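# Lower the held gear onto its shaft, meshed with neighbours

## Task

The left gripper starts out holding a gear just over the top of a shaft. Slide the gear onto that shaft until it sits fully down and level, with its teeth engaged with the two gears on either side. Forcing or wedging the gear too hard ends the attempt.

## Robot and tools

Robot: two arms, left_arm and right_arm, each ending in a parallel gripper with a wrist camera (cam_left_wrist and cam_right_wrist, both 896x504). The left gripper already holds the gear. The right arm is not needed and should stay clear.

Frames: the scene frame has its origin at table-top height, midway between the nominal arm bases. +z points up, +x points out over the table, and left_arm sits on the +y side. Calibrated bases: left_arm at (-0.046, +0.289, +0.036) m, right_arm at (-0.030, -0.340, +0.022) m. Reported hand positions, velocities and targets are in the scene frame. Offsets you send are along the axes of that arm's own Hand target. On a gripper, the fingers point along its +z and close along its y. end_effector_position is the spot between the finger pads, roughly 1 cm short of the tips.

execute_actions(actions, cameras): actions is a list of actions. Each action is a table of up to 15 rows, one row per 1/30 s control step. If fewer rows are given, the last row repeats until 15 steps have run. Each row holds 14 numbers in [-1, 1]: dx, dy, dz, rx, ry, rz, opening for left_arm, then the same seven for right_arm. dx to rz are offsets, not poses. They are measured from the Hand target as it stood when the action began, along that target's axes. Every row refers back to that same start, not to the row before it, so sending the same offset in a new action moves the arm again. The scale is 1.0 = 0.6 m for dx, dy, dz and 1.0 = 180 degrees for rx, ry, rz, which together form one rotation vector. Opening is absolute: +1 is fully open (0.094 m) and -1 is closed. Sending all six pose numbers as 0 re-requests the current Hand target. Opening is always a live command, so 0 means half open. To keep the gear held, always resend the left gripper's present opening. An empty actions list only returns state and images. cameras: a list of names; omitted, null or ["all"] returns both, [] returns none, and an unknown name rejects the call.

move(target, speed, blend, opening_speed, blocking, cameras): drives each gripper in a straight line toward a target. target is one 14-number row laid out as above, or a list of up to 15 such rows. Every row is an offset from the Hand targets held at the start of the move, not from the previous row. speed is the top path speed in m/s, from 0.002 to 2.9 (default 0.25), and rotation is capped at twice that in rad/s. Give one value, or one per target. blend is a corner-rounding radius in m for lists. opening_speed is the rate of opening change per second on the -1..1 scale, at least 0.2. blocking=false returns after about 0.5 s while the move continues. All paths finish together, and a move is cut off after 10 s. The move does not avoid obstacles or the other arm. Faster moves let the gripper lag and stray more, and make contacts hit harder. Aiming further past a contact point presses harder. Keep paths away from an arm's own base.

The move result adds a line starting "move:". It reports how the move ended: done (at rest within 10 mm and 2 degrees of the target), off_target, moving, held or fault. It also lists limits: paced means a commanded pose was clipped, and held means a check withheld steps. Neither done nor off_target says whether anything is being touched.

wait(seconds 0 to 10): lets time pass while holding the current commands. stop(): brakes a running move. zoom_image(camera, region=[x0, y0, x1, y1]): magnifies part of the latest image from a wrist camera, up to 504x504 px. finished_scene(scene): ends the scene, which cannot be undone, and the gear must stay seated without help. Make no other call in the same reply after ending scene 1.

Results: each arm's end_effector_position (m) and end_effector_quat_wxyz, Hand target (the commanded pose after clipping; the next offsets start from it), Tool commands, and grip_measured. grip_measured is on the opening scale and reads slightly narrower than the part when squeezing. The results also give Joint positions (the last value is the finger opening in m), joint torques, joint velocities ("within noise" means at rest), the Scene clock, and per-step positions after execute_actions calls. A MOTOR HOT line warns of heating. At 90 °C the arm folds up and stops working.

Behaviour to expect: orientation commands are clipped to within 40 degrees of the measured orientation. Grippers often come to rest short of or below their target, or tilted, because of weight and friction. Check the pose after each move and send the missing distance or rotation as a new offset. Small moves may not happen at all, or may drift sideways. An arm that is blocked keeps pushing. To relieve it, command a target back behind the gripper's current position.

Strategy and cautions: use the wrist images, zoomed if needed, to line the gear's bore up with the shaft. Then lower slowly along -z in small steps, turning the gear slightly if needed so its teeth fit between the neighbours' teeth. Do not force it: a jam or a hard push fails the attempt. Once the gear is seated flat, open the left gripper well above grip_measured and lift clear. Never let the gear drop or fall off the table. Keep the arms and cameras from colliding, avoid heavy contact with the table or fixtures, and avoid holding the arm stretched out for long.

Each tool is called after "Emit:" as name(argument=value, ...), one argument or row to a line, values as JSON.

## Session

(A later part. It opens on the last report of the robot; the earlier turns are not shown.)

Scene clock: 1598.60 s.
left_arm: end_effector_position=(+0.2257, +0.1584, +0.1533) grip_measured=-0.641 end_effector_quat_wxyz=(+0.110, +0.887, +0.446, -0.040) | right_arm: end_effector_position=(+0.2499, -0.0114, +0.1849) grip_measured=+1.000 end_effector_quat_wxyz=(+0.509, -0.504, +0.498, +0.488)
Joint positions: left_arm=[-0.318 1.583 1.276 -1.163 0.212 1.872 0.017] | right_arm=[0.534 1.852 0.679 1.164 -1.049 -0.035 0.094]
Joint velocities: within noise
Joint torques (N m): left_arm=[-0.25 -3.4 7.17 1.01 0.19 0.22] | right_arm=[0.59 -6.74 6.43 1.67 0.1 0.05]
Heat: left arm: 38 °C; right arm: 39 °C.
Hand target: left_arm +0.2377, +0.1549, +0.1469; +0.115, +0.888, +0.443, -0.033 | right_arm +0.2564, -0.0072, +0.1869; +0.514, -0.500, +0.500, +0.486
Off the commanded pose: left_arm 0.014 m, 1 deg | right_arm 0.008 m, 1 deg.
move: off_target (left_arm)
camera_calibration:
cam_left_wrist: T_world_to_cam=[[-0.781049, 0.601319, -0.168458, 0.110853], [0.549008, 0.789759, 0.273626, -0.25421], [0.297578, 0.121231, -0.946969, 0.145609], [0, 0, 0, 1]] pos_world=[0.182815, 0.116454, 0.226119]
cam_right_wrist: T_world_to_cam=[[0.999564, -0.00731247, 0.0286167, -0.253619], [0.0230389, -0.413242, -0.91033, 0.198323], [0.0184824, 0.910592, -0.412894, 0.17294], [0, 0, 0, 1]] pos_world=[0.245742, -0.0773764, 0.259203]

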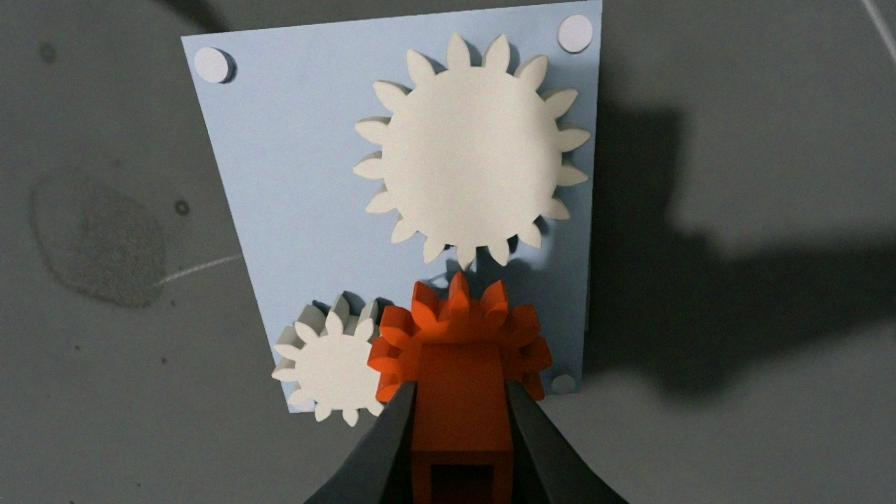

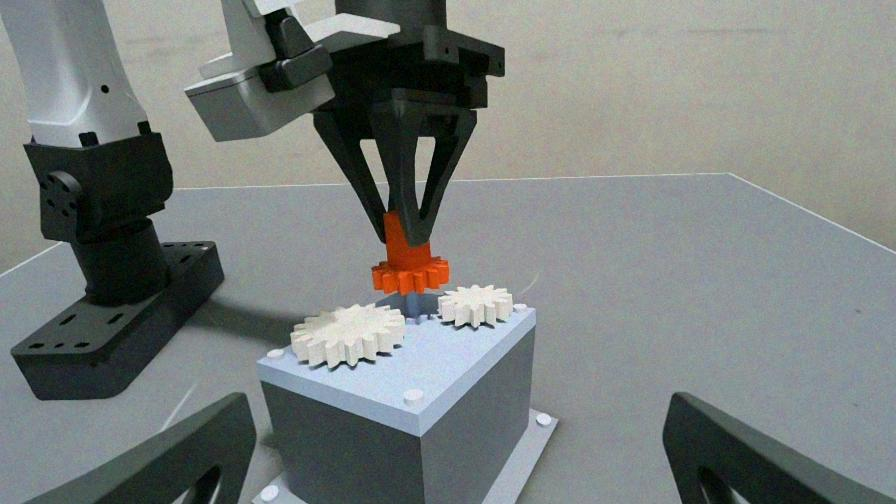

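Emit:
move(
  target=[
    [-0.0085,-0.0141,-0.0062,0,0,0,-1,0,0,0,0,0,0,1],
    [-0.0085,-0.0121,-0.004,0.0111,0,0,-1,0,0,0,0,0,0,1],
    [-0.0085,-0.0161,-0.004,-0.0111,0,0,-1,0,0,0,0,0,0,1],
    [-0.0085,-0.0141,-0.004,0,0,0,-1,0,0,0,0,0,0,1],
    [-0.0105,-0.0141,-0.004,0,0.0111,0,-1,0,0,0,0,0,0,1],
    [-0.0065,-0.0141,-0.004,0,-0.0111,0,-1,0,0,0,0,0,0,1],
    [-0.0085,-0.0141,-0.004,0,0,0,-1,0,0,0,0,0,0,1],
  ],
  speed=0.03,
)

Emit:
zoom_image(
  camera="cam_right_wrist",
  region=[340, 180, 500, 330],
)

Scene clock: 1636.93 s.
left_arm: end_effector_position=(+0.2252, +0.1590, +0.1530) grip_measured=-0.641 end_effector_quat_wxyz=(+0.120, +0.887, +0.445, -0.038) | right_arm: end_effector_position=(+0.2499, -0.0114, +0.1849) grip_measured=+1.000 end_effector_quat_wxyz=(+0.509, -0.504, +0.498, +0.488)
Joint positions: left_arm=[-0.31 1.564 1.253 -1.141 0.223 1.878 0.017] | right_arm=[0.534 1.852 0.679 1.164 -1.049 -0.035 0.094]
Joint velocities: within noise
Joint torques (N m): left_arm=[-1.43 -4.94 6.48 0.77 0.05 0.11] | right_arm=[0.65 -6.76 6.52 1.7 0.09 0.05]
Heat: left arm: 38 °C; right arm: 39 °C.
Hand target: left_arm +0.2278, +0.1565, +0.1485; +0.115, +0.888, +0.443, -0.033 | right_arm +0.2564, -0.0072, +0.1869; +0.514, -0.500, +0.500, +0.486
Off the commanded pose: left_arm 0.006 m, 1 deg | right_arm 0.008 m, 1 deg.
move: done
camera_calibration:
cam_left_wrist: T_world_to_cam=[[-0.77916, 0.597888, -0.188254, 0.11315], [0.544687, 0.794431, 0.268694, -0.253304], [0.310204, 0.106816, -0.94465, 0.144466], [0, 0, 0, 1]] pos_world=[0.181319, 0.11815, 0.225832]
cam_right_wrist: T_world_to_cam=[[0.999564, -0.00731247, 0.0286167, -0.253619], [0.0230389, -0.413242, -0.91033, 0.198323], [0.0184824, 0.910592, -0.412894, 0.17294], [0, 0, 0, 1]] pos_world=[0.245742, -0.0773764, 0.259203]

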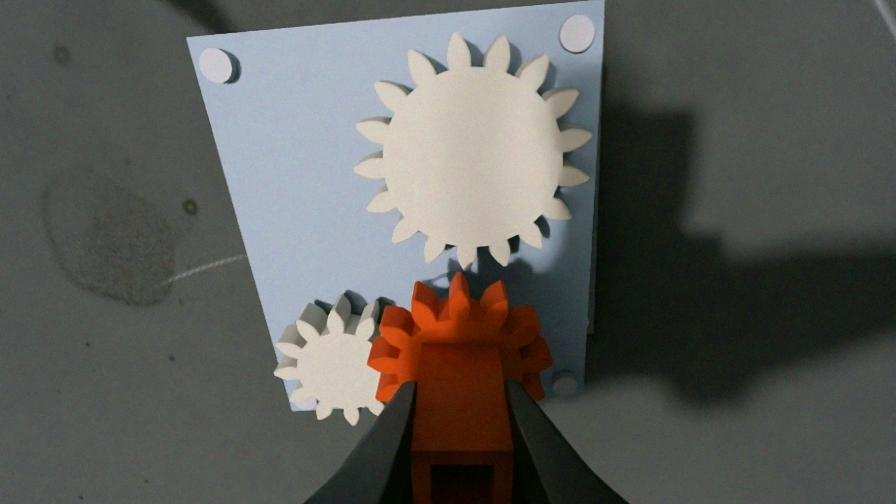

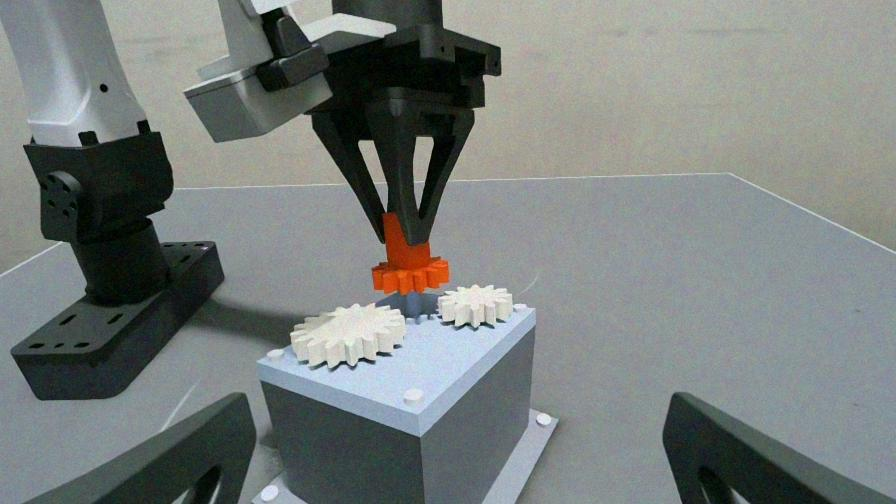

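Scaled by 3.150 from the camera's 896x504 image, which has a finer 1280x720 frame.

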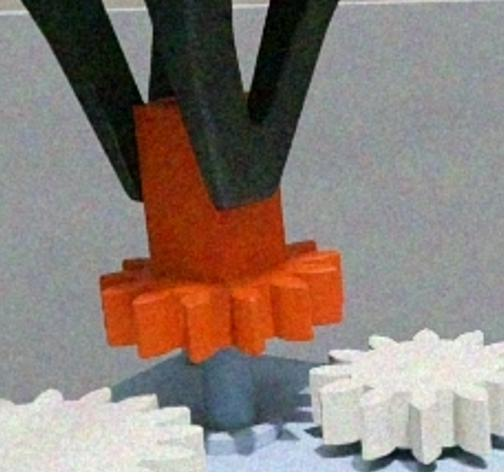

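Emit:
move(
  target=[0.0008,-0.001,-0.02,0,0,0,-1,0,0,0,0,0,0,1],
  speed=0.03,
)

Emit:
zoom_image(
  camera="cam_right_wrist",
  region=[360, 180, 480, 300],
)

Emit:
zoom_image(
  camera="cam_right_wrist",
  region=[360, 260, 480, 340],
)

Emit:
zoom_image(
  camera="cam_left_wrist",
  region=[400, 220, 520, 320],
)

Scene clock: 1692.63 s.
left_arm: end_effector_position=(+0.2232, +0.1613, +0.1533) grip_measured=-0.641 end_effector_quat_wxyz=(+0.112, +0.887, +0.447, -0.038) | right_arm: end_effector_position=(+0.2499, -0.0114, +0.1849) grip_measured=+1.000 end_effector_quat_wxyz=(+0.509, -0.504, +0.498, +0.488)
Joint positions: left_arm=[-0.31 1.564 1.257 -1.157 0.213 1.877 0.017] | right_arm=[0.534 1.852 0.679 1.164 -1.049 -0.035 0.094]
Joint velocities: within noise
Joint torques (N m): left_arm=[-0.51 -5.71 9.35 0.37 0.17 0.2] | right_arm=[0.62 -6.76 6.52 1.65 0.06 0.08]
Heat: left arm: 38 °C; right arm: 39 °C.
Hand target: left_arm +0.2270, +0.1600, +0.1599; +0.115, +0.888, +0.443, -0.033 | right_arm +0.2564, -0.0072, +0.1869; +0.514, -0.500, +0.500, +0.486
Off the commanded pose: left_arm 0.008 m, 1 deg | right_arm 0.008 m, 1 deg.
move: done
camera_calibration:
cam_left_wrist: T_world_to_cam=[[-0.78165, 0.598743, -0.174729, 0.108621], [0.545337, 0.792018, 0.274437, -0.254889], [0.302705, 0.119228, -0.945597, 0.144981], [0, 0, 0, 1]] pos_world=[0.180018, 0.119554, 0.226023]
cam_right_wrist: T_world_to_cam=[[0.999564, -0.00731247, 0.0286167, -0.253619], [0.0230389, -0.413242, -0.91033, 0.198323], [0.0184824, 0.910592, -0.412894, 0.17294], [0, 0, 0, 1]] pos_world=[0.245742, -0.0773764, 0.259203]

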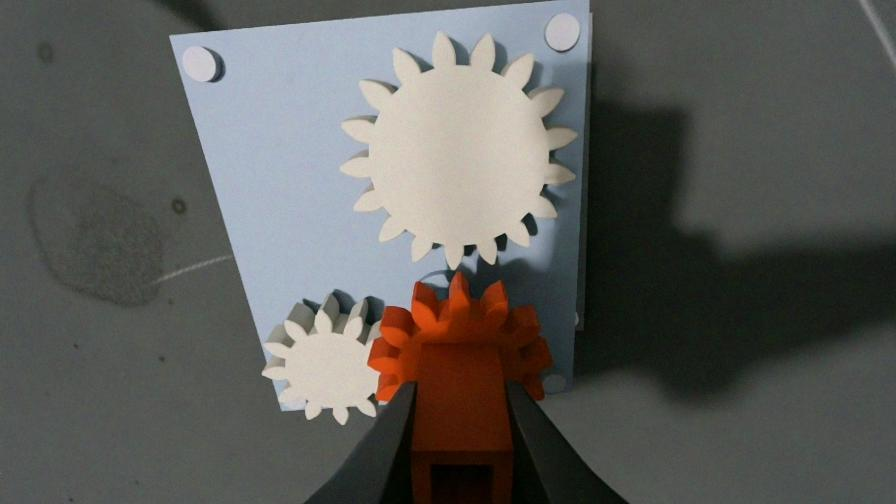

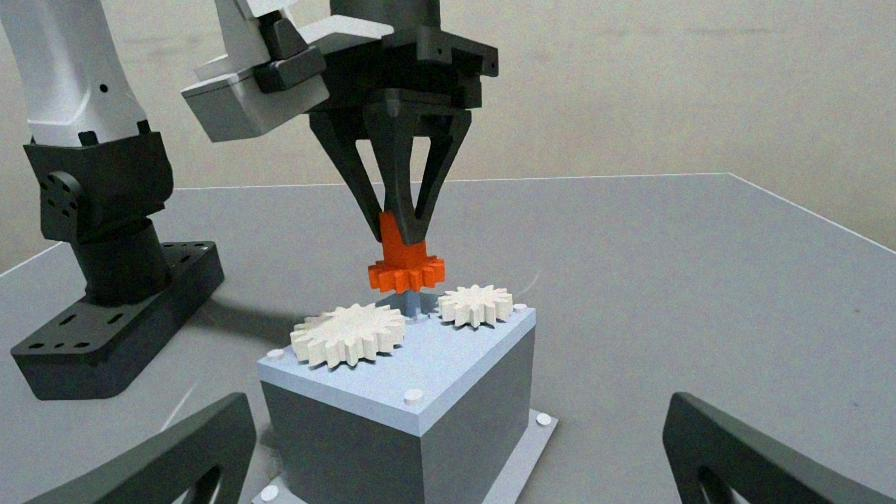

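Scaled by 4.200 from the camera's 896x504 image, which has a finer 1280x720 frame.

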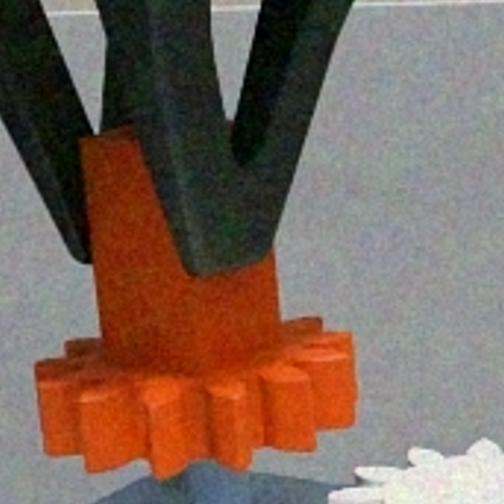

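Scaled by 4.200 from the camera's 896x504 image, which has a finer 1280x720 frame.

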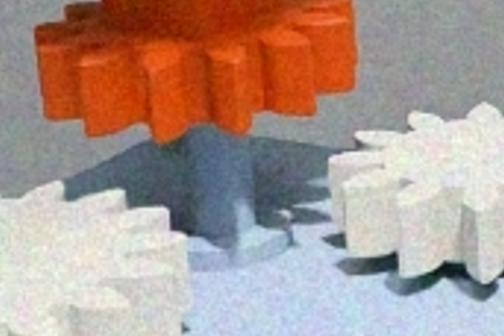

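Scaled by 4.200 from the camera's 896x504 image, which has a finer 1280x720 frame.

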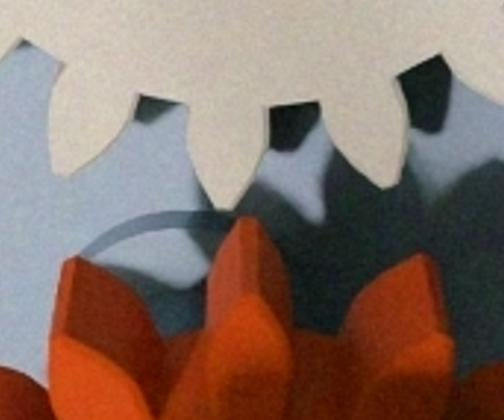

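Emit:
move(
  target=[
    [0.005,0.0045,-0.042,0,0,0,-1,0,0,0,0,0,0,1],
    [-0.007,0.0063,-0.042,0,0,0,-1,0,0,0,0,0,0,1],
    [-0.007,0.0063,-0.0005,0,0,0,-1,0,0,0,0,0,0,1],
  ],
  speed=0.04,
)

Emit:
zoom_image(
  camera="cam_right_wrist",
  region=[360, 180, 480, 300],
)

Emit:
zoom_image(
  camera="cam_right_wrist",
  region=[360, 260, 480, 340],
)

Emit:
zoom_image(
  camera="cam_left_wrist",
  region=[400, 220, 520, 320],
)

Scene clock: 1714.23 s.
left_arm: end_effector_position=(+0.2256, +0.1567, +0.1644) grip_measured=-0.641 end_effector_quat_wxyz=(+0.115, +0.888, +0.443, -0.035) | right_arm: end_effector_position=(+0.2499, -0.0114, +0.1849) grip_measured=+1.000 end_effector_quat_wxyz=(+0.509, -0.504, +0.498, +0.488)
Joint positions: left_arm=[-0.323 1.569 1.304 -1.189 0.211 1.871 0.017] | right_arm=[0.534 1.852 0.679 1.164 -1.049 -0.035 0.094]
Joint velocities: within noise
Joint torques (N m): left_arm=[-0.96 -5.57 6.28 0.72 0.16 0.08] | right_arm=[0.64 -6.68 6.53 1.67 0.06 0.08]
Heat: left arm: 39 °C; right arm: 39 °C.
Hand target: left_arm +0.2276, +0.1546, +0.1616; +0.115, +0.888, +0.443, -0.033 | right_arm +0.2564, -0.0072, +0.1869; +0.514, -0.500, +0.500, +0.486
Off the commanded pose: left_arm 0.004 m, 0 deg | right_arm 0.008 m, 1 deg.
move: done
camera_calibration:
cam_left_wrist: T_world_to_cam=[[-0.775987, 0.60375, -0.182566, 0.114353], [0.548188, 0.788713, 0.278248, -0.256299], [0.311984, 0.115836, -0.942999, 0.153274], [0, 0, 0, 1]] pos_world=[0.181418, 0.115351, 0.236728]
cam_right_wrist: T_world_to_cam=[[0.999564, -0.00731247, 0.0286167, -0.253619], [0.0230389, -0.413242, -0.91033, 0.198323], [0.0184824, 0.910592, -0.412894, 0.17294], [0, 0, 0, 1]] pos_world=[0.245742, -0.0773764, 0.259203]

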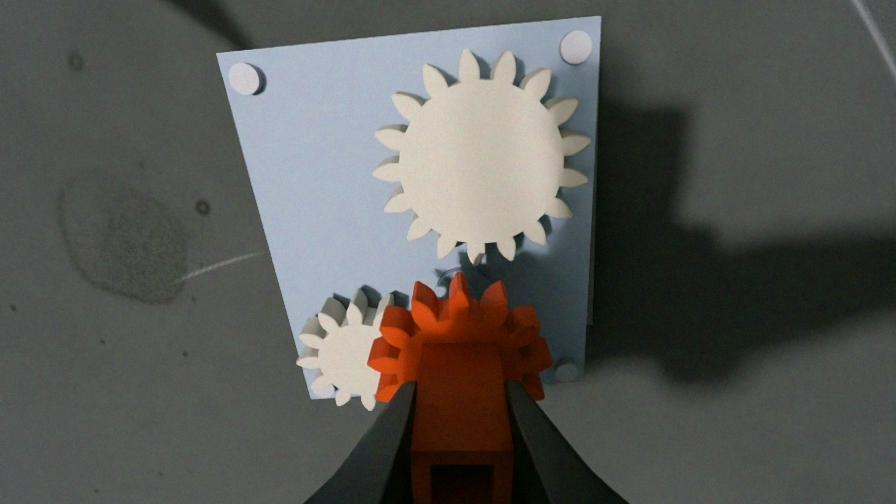

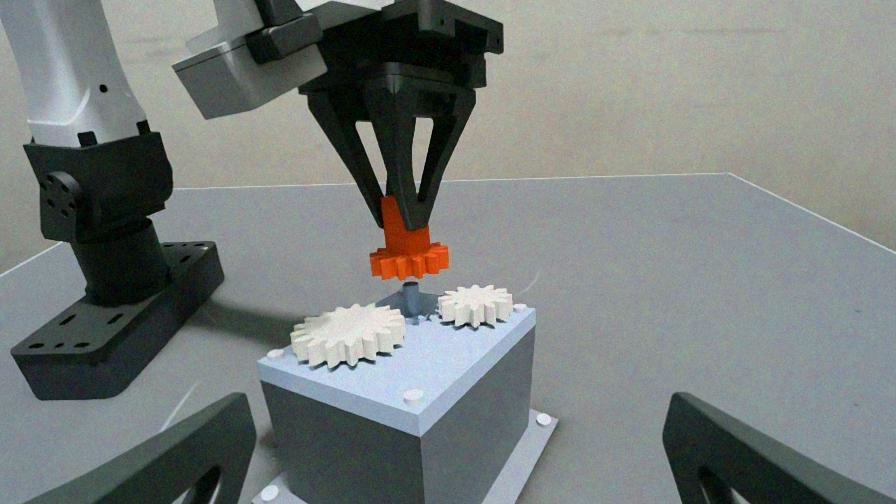

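Scaled by 4.200 from the camera's 896x504 image, which has a finer 1280x720 frame.

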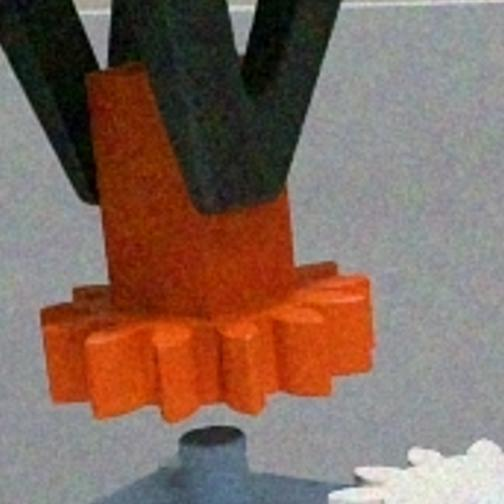

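Scaled by 4.200 from the camera's 896x504 image, which has a finer 1280x720 frame.

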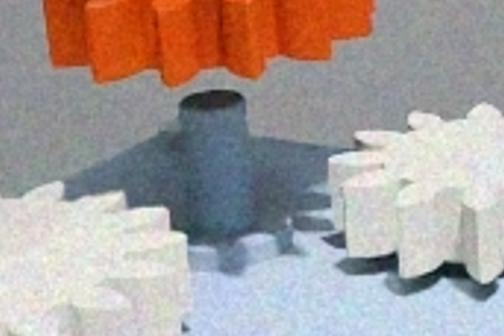

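Scaled by 4.200 from the camera's 896x504 image, which has a finer 1280x720 frame.

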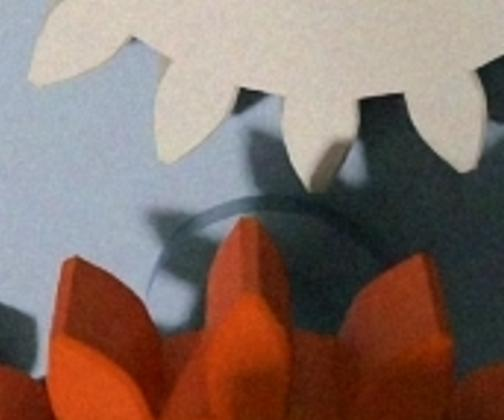

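Emit:
move(
  target=[
    [0.0112,-0.0048,-0.03,0,0,0,-1,0,0,0,0,0,0,1],
    [0.0112,-0.0048,0.006,0,0,0,-1,0,0,0,0,0,0,1],
  ],
  speed=0.04,
)

Emit:
zoom_image(
  camera="cam_right_wrist",
  region=[360, 190, 480, 310],
)

Emit:
zoom_image(
  camera="cam_left_wrist",
  region=[400, 220, 520, 320],
)

Scene clock: 1742.80 s.
left_arm: end_effector_position=(+0.2279, +0.1636, +0.1597) grip_measured=-0.641 end_effector_quat_wxyz=(+0.114, +0.886, +0.447, -0.034) | right_arm: end_effector_position=(+0.2499, -0.0114, +0.1849) grip_measured=+1.000 end_effector_quat_wxyz=(+0.509, -0.504, +0.498, +0.488)
Joint positions: left_arm=[-0.299 1.569 1.286 -1.174 0.211 1.885 0.017] | right_arm=[0.534 1.852 0.679 1.164 -1.049 -0.035 0.094]
Joint velocities: within noise
Joint torques (N m): left_arm=[-0.98 -5.33 6.32 0.74 0.19 0.18] | right_arm=[0.55 -6.69 6.54 1.69 0.07 0.07]
Heat: left arm: 39 °C; right arm: 39 °C.
Hand target: left_arm +0.2295, +0.1606, +0.1566; +0.116, +0.888, +0.443, -0.033 | right_arm +0.2564, -0.0072, +0.1869; +0.514, -0.500, +0.500, +0.486
Off the commanded pose: left_arm 0.005 m, 1 deg | right_arm 0.008 m, 1 deg.
move: done
camera_calibration:
cam_left_wrist: T_world_to_cam=[[-0.781854, 0.596301, -0.182014, 0.113626], [0.540227, 0.793693, 0.279654, -0.260885], [0.311221, 0.12032, -0.94269, 0.146696], [0, 0, 0, 1]] pos_world=[0.184121, 0.121656, 0.231928]
cam_right_wrist: T_world_to_cam=[[0.999564, -0.00731247, 0.0286167, -0.253619], [0.0230389, -0.413242, -0.91033, 0.198323], [0.0184824, 0.910592, -0.412894, 0.17294], [0, 0, 0, 1]] pos_world=[0.245742, -0.0773764, 0.259203]

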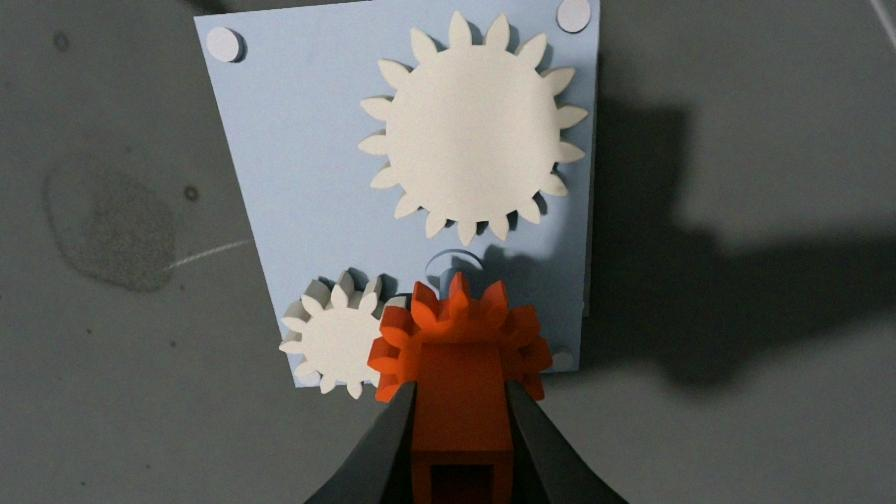

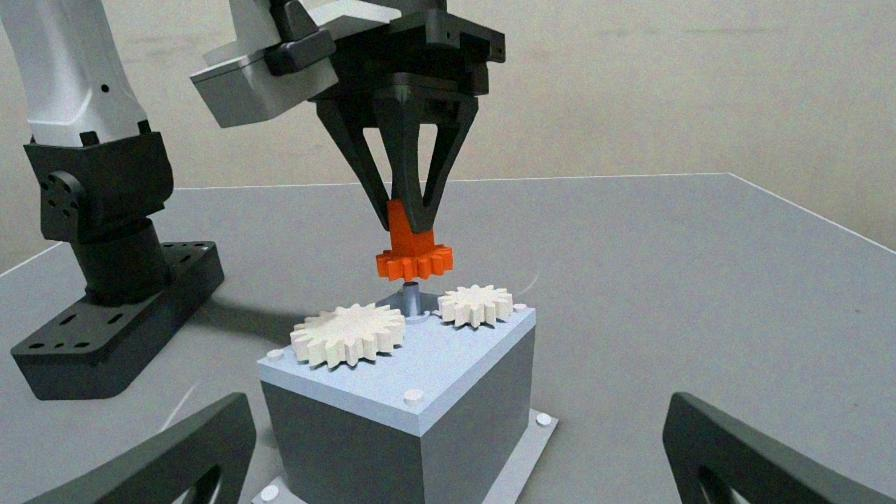

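Scaled by 4.200 from the camera's 896x504 image, which has a finer 1280x720 frame.

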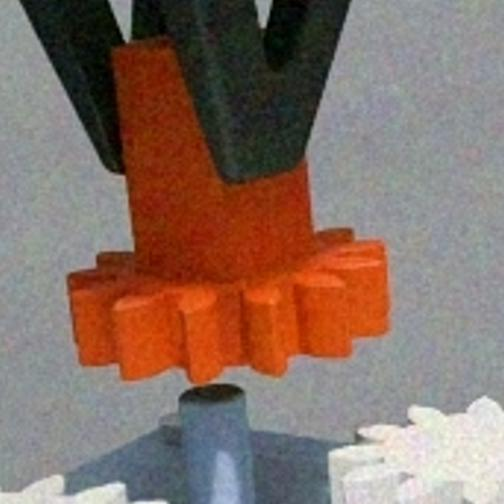

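Scaled by 4.200 from the camera's 896x504 image, which has a finer 1280x720 frame.

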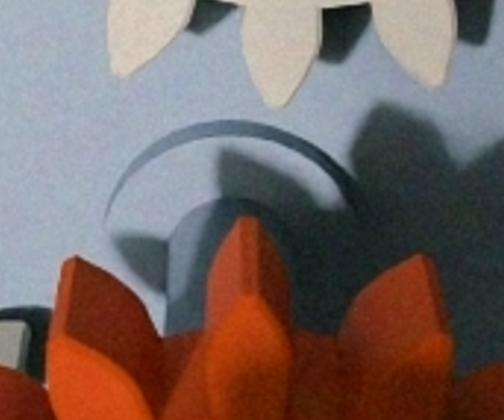

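Emit:
move(
  target=[-0.0073,0.0007,0.004,0,0,0,-1,0,0,0,0,0,0,1],
  speed=0.03,
)

Emit:
zoom_image(
  camera="cam_right_wrist",
  region=[360, 190, 480, 310],
)

Emit:
zoom_image(
  camera="cam_left_wrist",
  region=[400, 220, 520, 320],
)

Scene clock: 1788.23 s.
left_arm: end_effector_position=(+0.2256, +0.1586, +0.1574) grip_measured=-0.641 end_effector_quat_wxyz=(+0.114, +0.889, +0.443, -0.035) | right_arm: end_effector_position=(+0.2499, -0.0114, +0.1849) grip_measured=+1.000 end_effector_quat_wxyz=(+0.509, -0.504, +0.498, +0.488)
Joint positions: left_arm=[-0.318 1.569 1.277 -1.164 0.211 1.877 0.017] | right_arm=[0.534 1.852 0.679 1.164 -1.049 -0.035 0.094]
Joint velocities: within noise
Joint torques (N m): left_arm=[-0.87 -5.74 6.3 0.72 0.18 0.11] | right_arm=[0.69 -6.75 6.57 1.69 0.1 0.08]
Heat: left arm: 38 °C; right arm: 39 °C.
Hand target: left_arm +0.2273, +0.1564, +0.1550; +0.116, +0.888, +0.443, -0.033 | right_arm +0.2564, -0.0072, +0.1869; +0.514, -0.500, +0.500, +0.486
Off the commanded pose: left_arm 0.004 m, 0 deg | right_arm 0.008 m, 1 deg.
move: done
camera_calibration:
cam_left_wrist: T_world_to_cam=[[-0.775779, 0.60435, -0.181458, 0.111686], [0.548823, 0.788149, 0.278594, -0.25582], [0.311384, 0.116539, -0.943111, 0.146527], [0, 0, 0, 1]] pos_world=[0.181417, 0.117051, 0.229728]
cam_right_wrist: T_world_to_cam=[[0.999564, -0.00731247, 0.0286167, -0.253619], [0.0230389, -0.413242, -0.91033, 0.198323], [0.0184824, 0.910592, -0.412894, 0.17294], [0, 0, 0, 1]] pos_world=[0.245742, -0.0773764, 0.259203]

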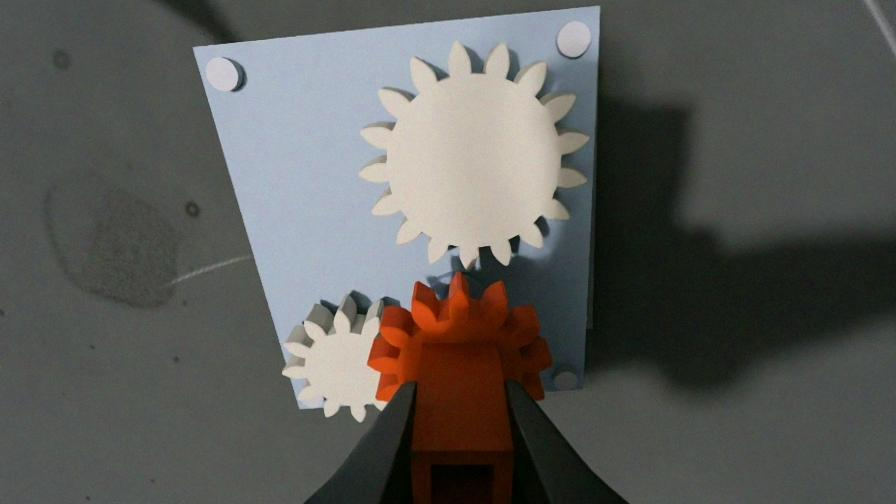

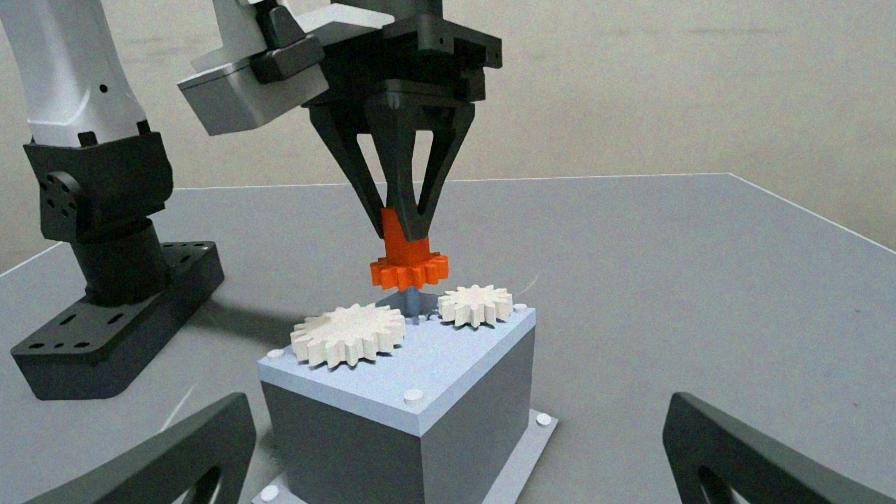

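Scaled by 4.200 from the camera's 896x504 image, which has a finer 1280x720 frame.

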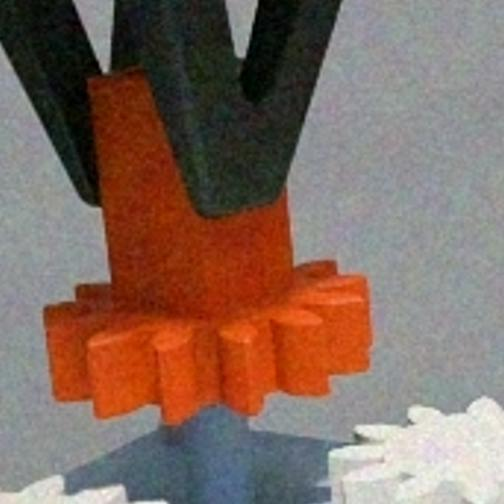

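Scaled by 4.200 from the camera's 896x504 image, which has a finer 1280x720 frame.

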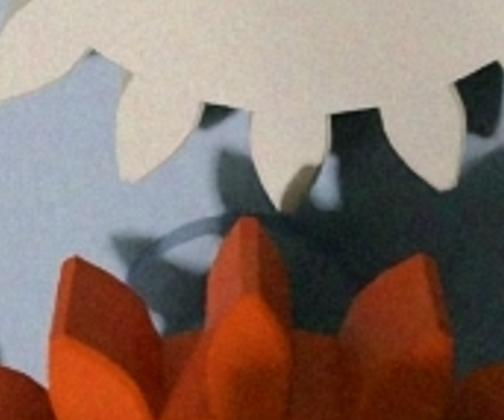

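Emit:
move(
  target=[
    [0.0088,-0.0057,-0.03,0,0,0,-1,0,0,0,0,0,0,1],
    [0.0037,-0.0018,-0.03,0,0,0,-1,0,0,0,0,0,0,1],
    [0.0037,-0.0018,0.007,0,0,0,-1,0,0,0,0,0,0,1],
  ],
  speed=0.04,
  cameras=["cam_right_wrist"],
)

Emit:
zoom_image(
  camera="cam_right_wrist",
  region=[360, 190, 480, 310],
)

Scene clock: 1823.57 s.
left_arm: end_effector_position=(+0.2245, +0.1609, +0.1534) grip_measured=-0.641 end_effector_quat_wxyz=(+0.112, +0.889, +0.443, -0.037) | right_arm: end_effector_position=(+0.2499, -0.0114, +0.1849) grip_measured=+1.000 end_effector_quat_wxyz=(+0.509, -0.504, +0.498, +0.488)
Joint positions: left_arm=[-0.312 1.569 1.262 -1.156 0.21 1.883 0.017] | right_arm=[0.534 1.852 0.679 1.164 -1.049 -0.035 0.094]
Joint velocities: within noise
Joint torques (N m): left_arm=[-0.94 -5.48 6.17 0.8 0.2 0.11] | right_arm=[0.66 -6.71 6.52 1.7 0.06 0.06]
Heat: left arm: 37 °C; right arm: 39 °C.
Hand target: left_arm +0.2280, +0.1578, +0.1504; +0.116, +0.888, +0.443, -0.033 | right_arm +0.2564, -0.0072, +0.1869; +0.514, -0.500, +0.500, +0.486
Off the commanded pose: left_arm 0.006 m, 1 deg | right_arm 0.008 m, 1 deg.
move: done
camera_calibration:
cam_right_wrist: T_world_to_cam=[[0.999564, -0.00731247, 0.0286167, -0.253619], [0.0230389, -0.413242, -0.91033, 0.198323], [0.0184824, 0.910592, -0.412894, 0.17294], [0, 0, 0, 1]] pos_world=[0.245742, -0.0773764, 0.259203]
Images, in order (width x height): cam_right_wrist 896x504.

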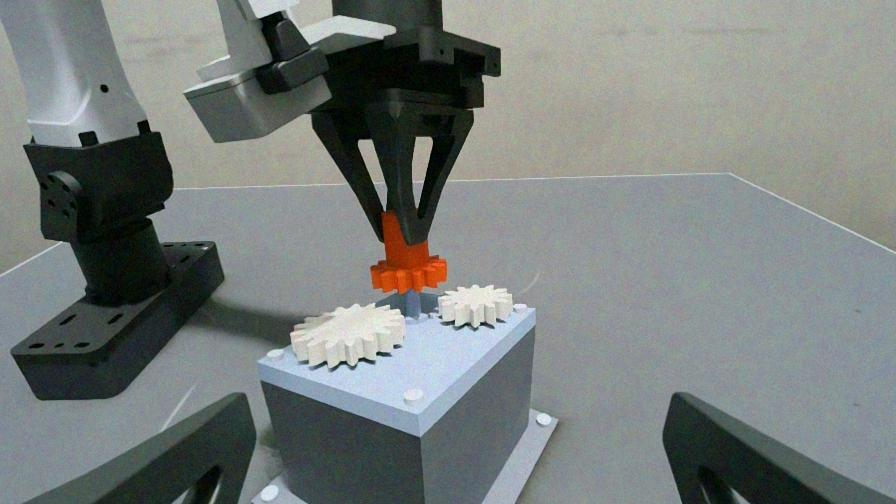

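Scaled by 4.200 from the camera's 896x504 image, which has a finer 1280x720 frame.

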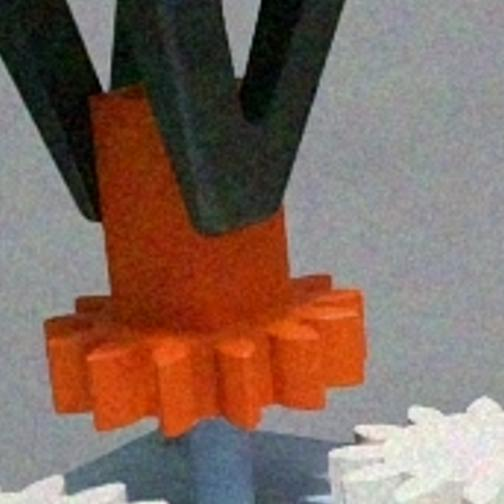

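Emit:
move(
  target=[
    [0.0012,0.0015,0.003,0,0,0,-1,0,0,0,0,0,0,1],
    [-0.0055,0.0062,0.003,0,0,0,-1,0,0,0,0,0,0,1],
  ],
  speed=0.006,
  cameras=["cam_right_wrist"],
)

Emit:
zoom_image(
  camera="cam_right_wrist",
  region=[360, 190, 480, 310],
)

Scene clock: 1832.87 s.
left_arm: end_effector_position=(+0.2251, +0.1601, +0.1531) grip_measured=-0.641 end_effector_quat_wxyz=(+0.109, +0.887, +0.447, -0.033) | right_arm: end_effector_position=(+0.2499, -0.0114, +0.1849) grip_measured=+1.000 end_effector_quat_wxyz=(+0.509, -0.504, +0.498, +0.488)
Joint positions: left_arm=[-0.319 1.569 1.262 -1.152 0.2 1.867 0.017] | right_arm=[0.534 1.852 0.679 1.164 -1.049 -0.035 0.094]
Joint velocities: within noise
Joint torques (N m): left_arm=[-1.7 -4.72 6.82 0.83 0.27 0.1] | right_arm=[0.61 -6.72 6.53 1.69 0.05 0.07]
Heat: left arm: 37 °C; right arm: 39 °C.
Hand target: left_arm +0.2290, +0.1526, +0.1498; +0.115, +0.888, +0.443, -0.033 | right_arm +0.2564, -0.0072, +0.1869; +0.514, -0.500, +0.500, +0.486
Off the commanded pose: left_arm 0.009 m, 1 deg | right_arm 0.008 m, 1 deg.
move: done
camera_calibration:
cam_right_wrist: T_world_to_cam=[[0.999564, -0.00731247, 0.0286167, -0.253619], [0.0230389, -0.413242, -0.91033, 0.198323], [0.0184824, 0.910592, -0.412894, 0.17294], [0, 0, 0, 1]] pos_world=[0.245742, -0.0773764, 0.259203]
Images, in order (width x height): cam_right_wrist 896x504.

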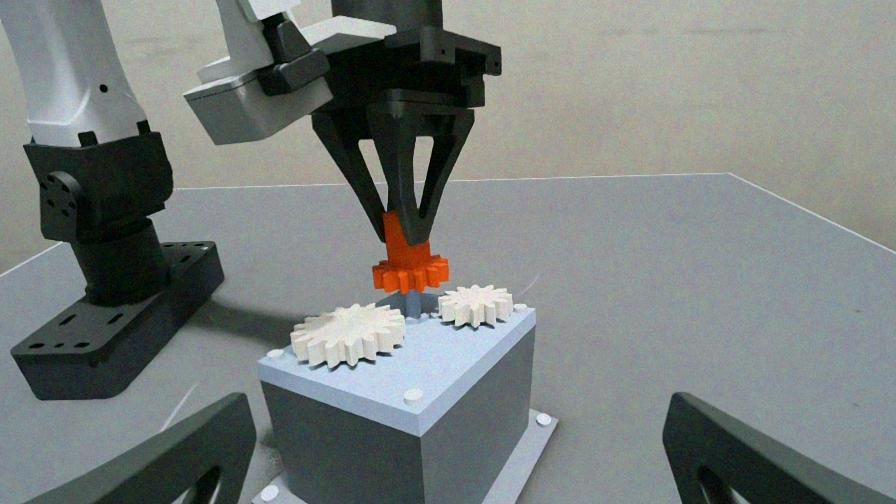

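Scaled by 4.200 from the camera's 896x504 image, which has a finer 1280x720 frame.

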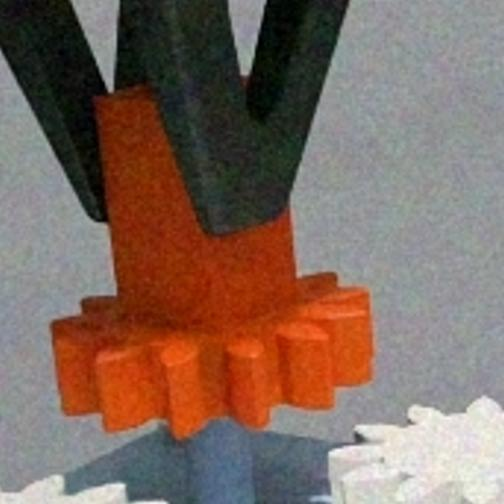

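Emit:
move(
  target=[
    [0.0068,-0.0012,0.002,0,0,0,-1,0,0,0,0,0,0,1],
    [0.0068,-0.0012,0.007,0,0,0,-1,0,0,0,0,0,0,1],
  ],
  speed=0.01,
  cameras=["cam_right_wrist"],
)

Emit:
zoom_image(
  camera="cam_right_wrist",
  region=[360, 190, 480, 310],
)

Scene clock: 1842.87 s.
left_arm: end_effector_position=(+0.2253, +0.1601, +0.1531) grip_measured=-0.641 end_effector_quat_wxyz=(+0.109, +0.887, +0.448, -0.033) | right_arm: end_effector_position=(+0.2499, -0.0114, +0.1849) grip_measured=+1.000 end_effector_quat_wxyz=(+0.509, -0.504, +0.498, +0.488)
Joint positions: left_arm=[-0.319 1.569 1.262 -1.151 0.2 1.866 0.017] | right_arm=[0.534 1.852 0.679 1.164 -1.049 -0.035 0.094]
Joint velocities: within noise
Joint torques (N m): left_arm=[-0.68 -4.27 5.5 1.01 0.3 0.22] | right_arm=[0.69 -6.76 6.42 1.68 0.09 0.09]
Heat: left arm: 37 °C; right arm: 39 °C.
Hand target: left_arm +0.2311, +0.1552, +0.1450; +0.115, +0.888, +0.443, -0.033 | right_arm +0.2564, -0.0072, +0.1869; +0.514, -0.500, +0.500, +0.486
Off the commanded pose: left_arm 0.011 m, 1 deg | right_arm 0.008 m, 1 deg.
move: off_target (left_arm)
camera_calibration:
cam_right_wrist: T_world_to_cam=[[0.999564, -0.00731247, 0.0286167, -0.253619], [0.0230389, -0.413242, -0.91033, 0.198323], [0.0184824, 0.910592, -0.412894, 0.17294], [0, 0, 0, 1]] pos_world=[0.245742, -0.0773764, 0.259203]
Images, in order (width x height): cam_right_wrist 896x504.

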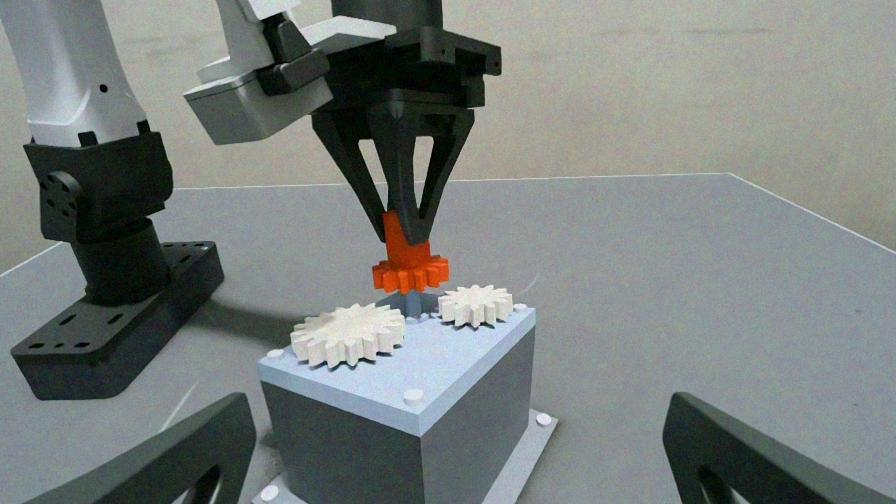

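Scaled by 4.200 from the camera's 896x504 image, which has a finer 1280x720 frame.

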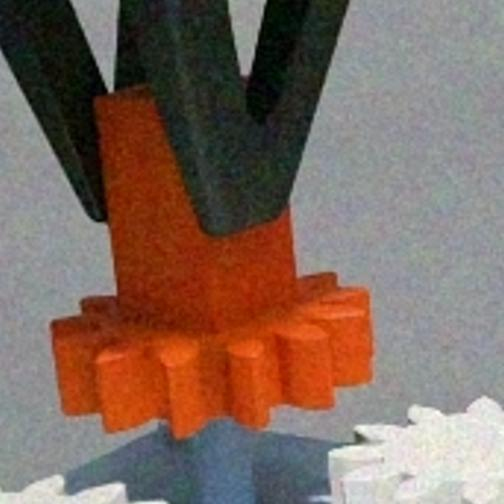

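Emit:
move(
  target=[
    [-0.003,0,-0.004,0,0,0,-1,0,0,0,0,0,0,1],
    [-0.017,0.0048,-0.004,0,0,0,-1,0,0,0,0,0,0,1],
  ],
  speed=0.006,
  cameras=["cam_right_wrist"],
)

Emit:
zoom_image(
  camera="cam_right_wrist",
  region=[360, 190, 480, 310],
)

Scene clock: 1854.20 s.
left_arm: end_effector_position=(+0.2249, +0.1592, +0.1532) grip_measured=-0.641 end_effector_quat_wxyz=(+0.101, +0.886, +0.451, -0.026) | right_arm: end_effector_position=(+0.2499, -0.0114, +0.1849) grip_measured=+1.000 end_effector_quat_wxyz=(+0.509, -0.504, +0.498, +0.488)
Joint positions: left_arm=[-0.336 1.569 1.265 -1.153 0.176 1.844 0.017] | right_arm=[0.534 1.852 0.679 1.164 -1.049 -0.035 0.094]
Joint velocities: within noise
Joint torques (N m): left_arm=[-2.25 -4.55 6.46 0.91 0.5 0.1] | right_arm=[0.64 -6.8 6.5 1.68 0.09 0.07]
Heat: left arm: 36 °C; right arm: 39 °C.
Hand target: left_arm +0.2270, +0.1462, +0.1494; +0.115, +0.888, +0.443, -0.033 | right_arm +0.2564, -0.0072, +0.1869; +0.514, -0.500, +0.500, +0.486
Off the commanded pose: left_arm 0.014 m, 2 deg | right_arm 0.008 m, 1 deg.
move: off_target (left_arm)
camera_calibration:
cam_right_wrist: T_world_to_cam=[[0.999564, -0.00731247, 0.0286167, -0.253619], [0.0230389, -0.413242, -0.91033, 0.198323], [0.0184824, 0.910592, -0.412894, 0.17294], [0, 0, 0, 1]] pos_world=[0.245742, -0.0773764, 0.259203]
Images, in order (width x height): cam_right_wrist 896x504.

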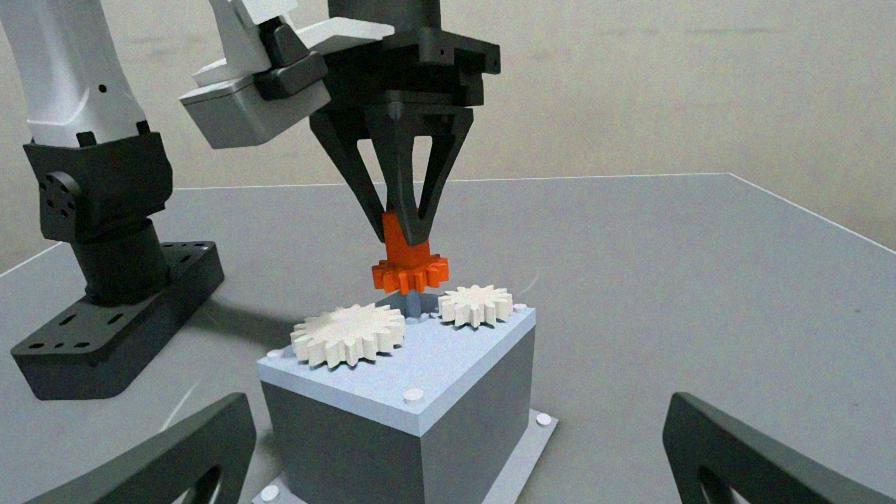

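Scaled by 4.200 from the camera's 896x504 image, which has a finer 1280x720 frame.

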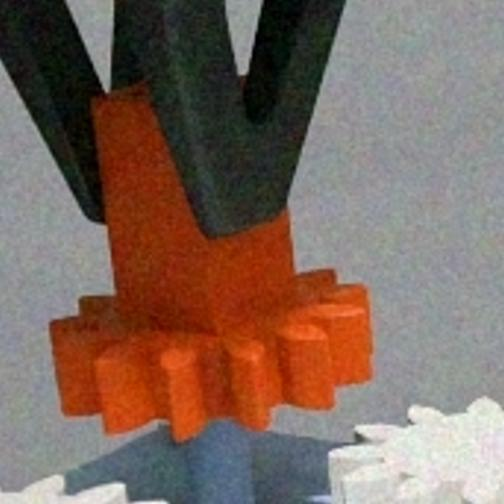

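Emit:
move(
  target=[
    [0.0137,-0.0022,0.002,0,0,0,-1,0,0,0,0,0,0,1],
    [0.019,-0.003,0.003,0,0,0,-1,0,0,0,0,0,0,1],
  ],
  speed=0.006,
  cameras=["cam_right_wrist"],
)

Emit:
zoom_image(
  camera="cam_right_wrist",
  region=[360, 190, 480, 310],
)

Scene clock: 1870.23 s.
left_arm: end_effector_position=(+0.2256, +0.1600, +0.1533) grip_measured=-0.641 end_effector_quat_wxyz=(+0.107, +0.887, +0.448, -0.031) | right_arm: end_effector_position=(+0.2499, -0.0114, +0.1849) grip_measured=+1.000 end_effector_quat_wxyz=(+0.509, -0.504, +0.498, +0.488)
Joint positions: left_arm=[-0.323 1.571 1.265 -1.153 0.194 1.862 0.017] | right_arm=[0.534 1.852 0.679 1.164 -1.049 -0.035 0.094]
Joint velocities: within noise
Joint torques (N m): left_arm=[-0.03 -3.85 6 0.99 0.33 0.27] | right_arm=[0.54 -6.61 6.35 1.7 0.06 0.04]
Heat: left arm: 37 °C; right arm: 39 °C.
Hand target: left_arm +0.2327, +0.1557, +0.1456; +0.115, +0.888, +0.443, -0.033 | right_arm +0.2564, -0.0072, +0.1869; +0.514, -0.500, +0.500, +0.486
Off the commanded pose: left_arm 0.011 m, 1 deg | right_arm 0.008 m, 1 deg.
move: off_target (left_arm)
camera_calibration:
cam_right_wrist: T_world_to_cam=[[0.999564, -0.00731247, 0.0286167, -0.253619], [0.0230389, -0.413242, -0.91033, 0.198323], [0.0184824, 0.910592, -0.412894, 0.17294], [0, 0, 0, 1]] pos_world=[0.245742, -0.0773764, 0.259203]
Images, in order (width x height): cam_right_wrist 896x504.

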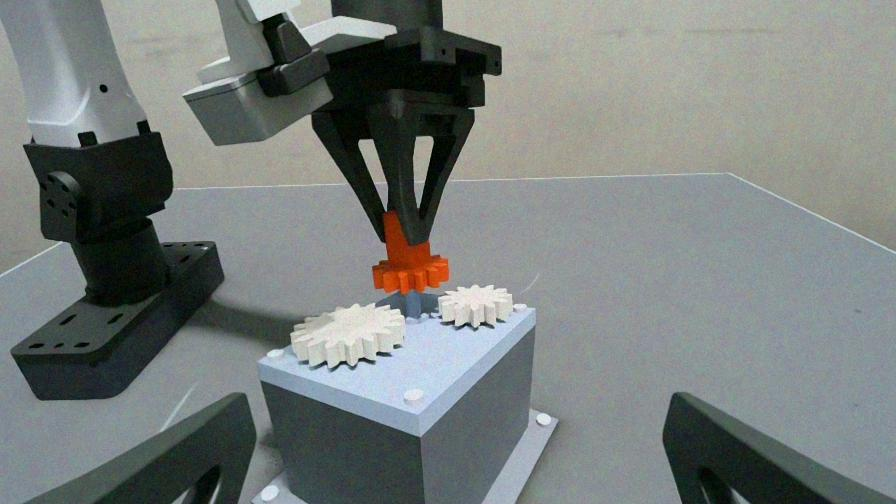

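Scaled by 4.200 from the camera's 896x504 image, which has a finer 1280x720 frame.

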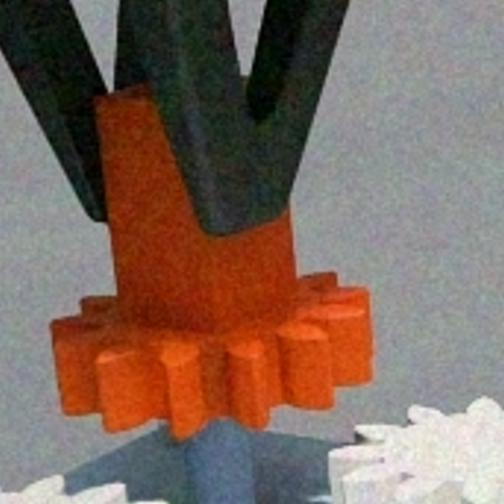

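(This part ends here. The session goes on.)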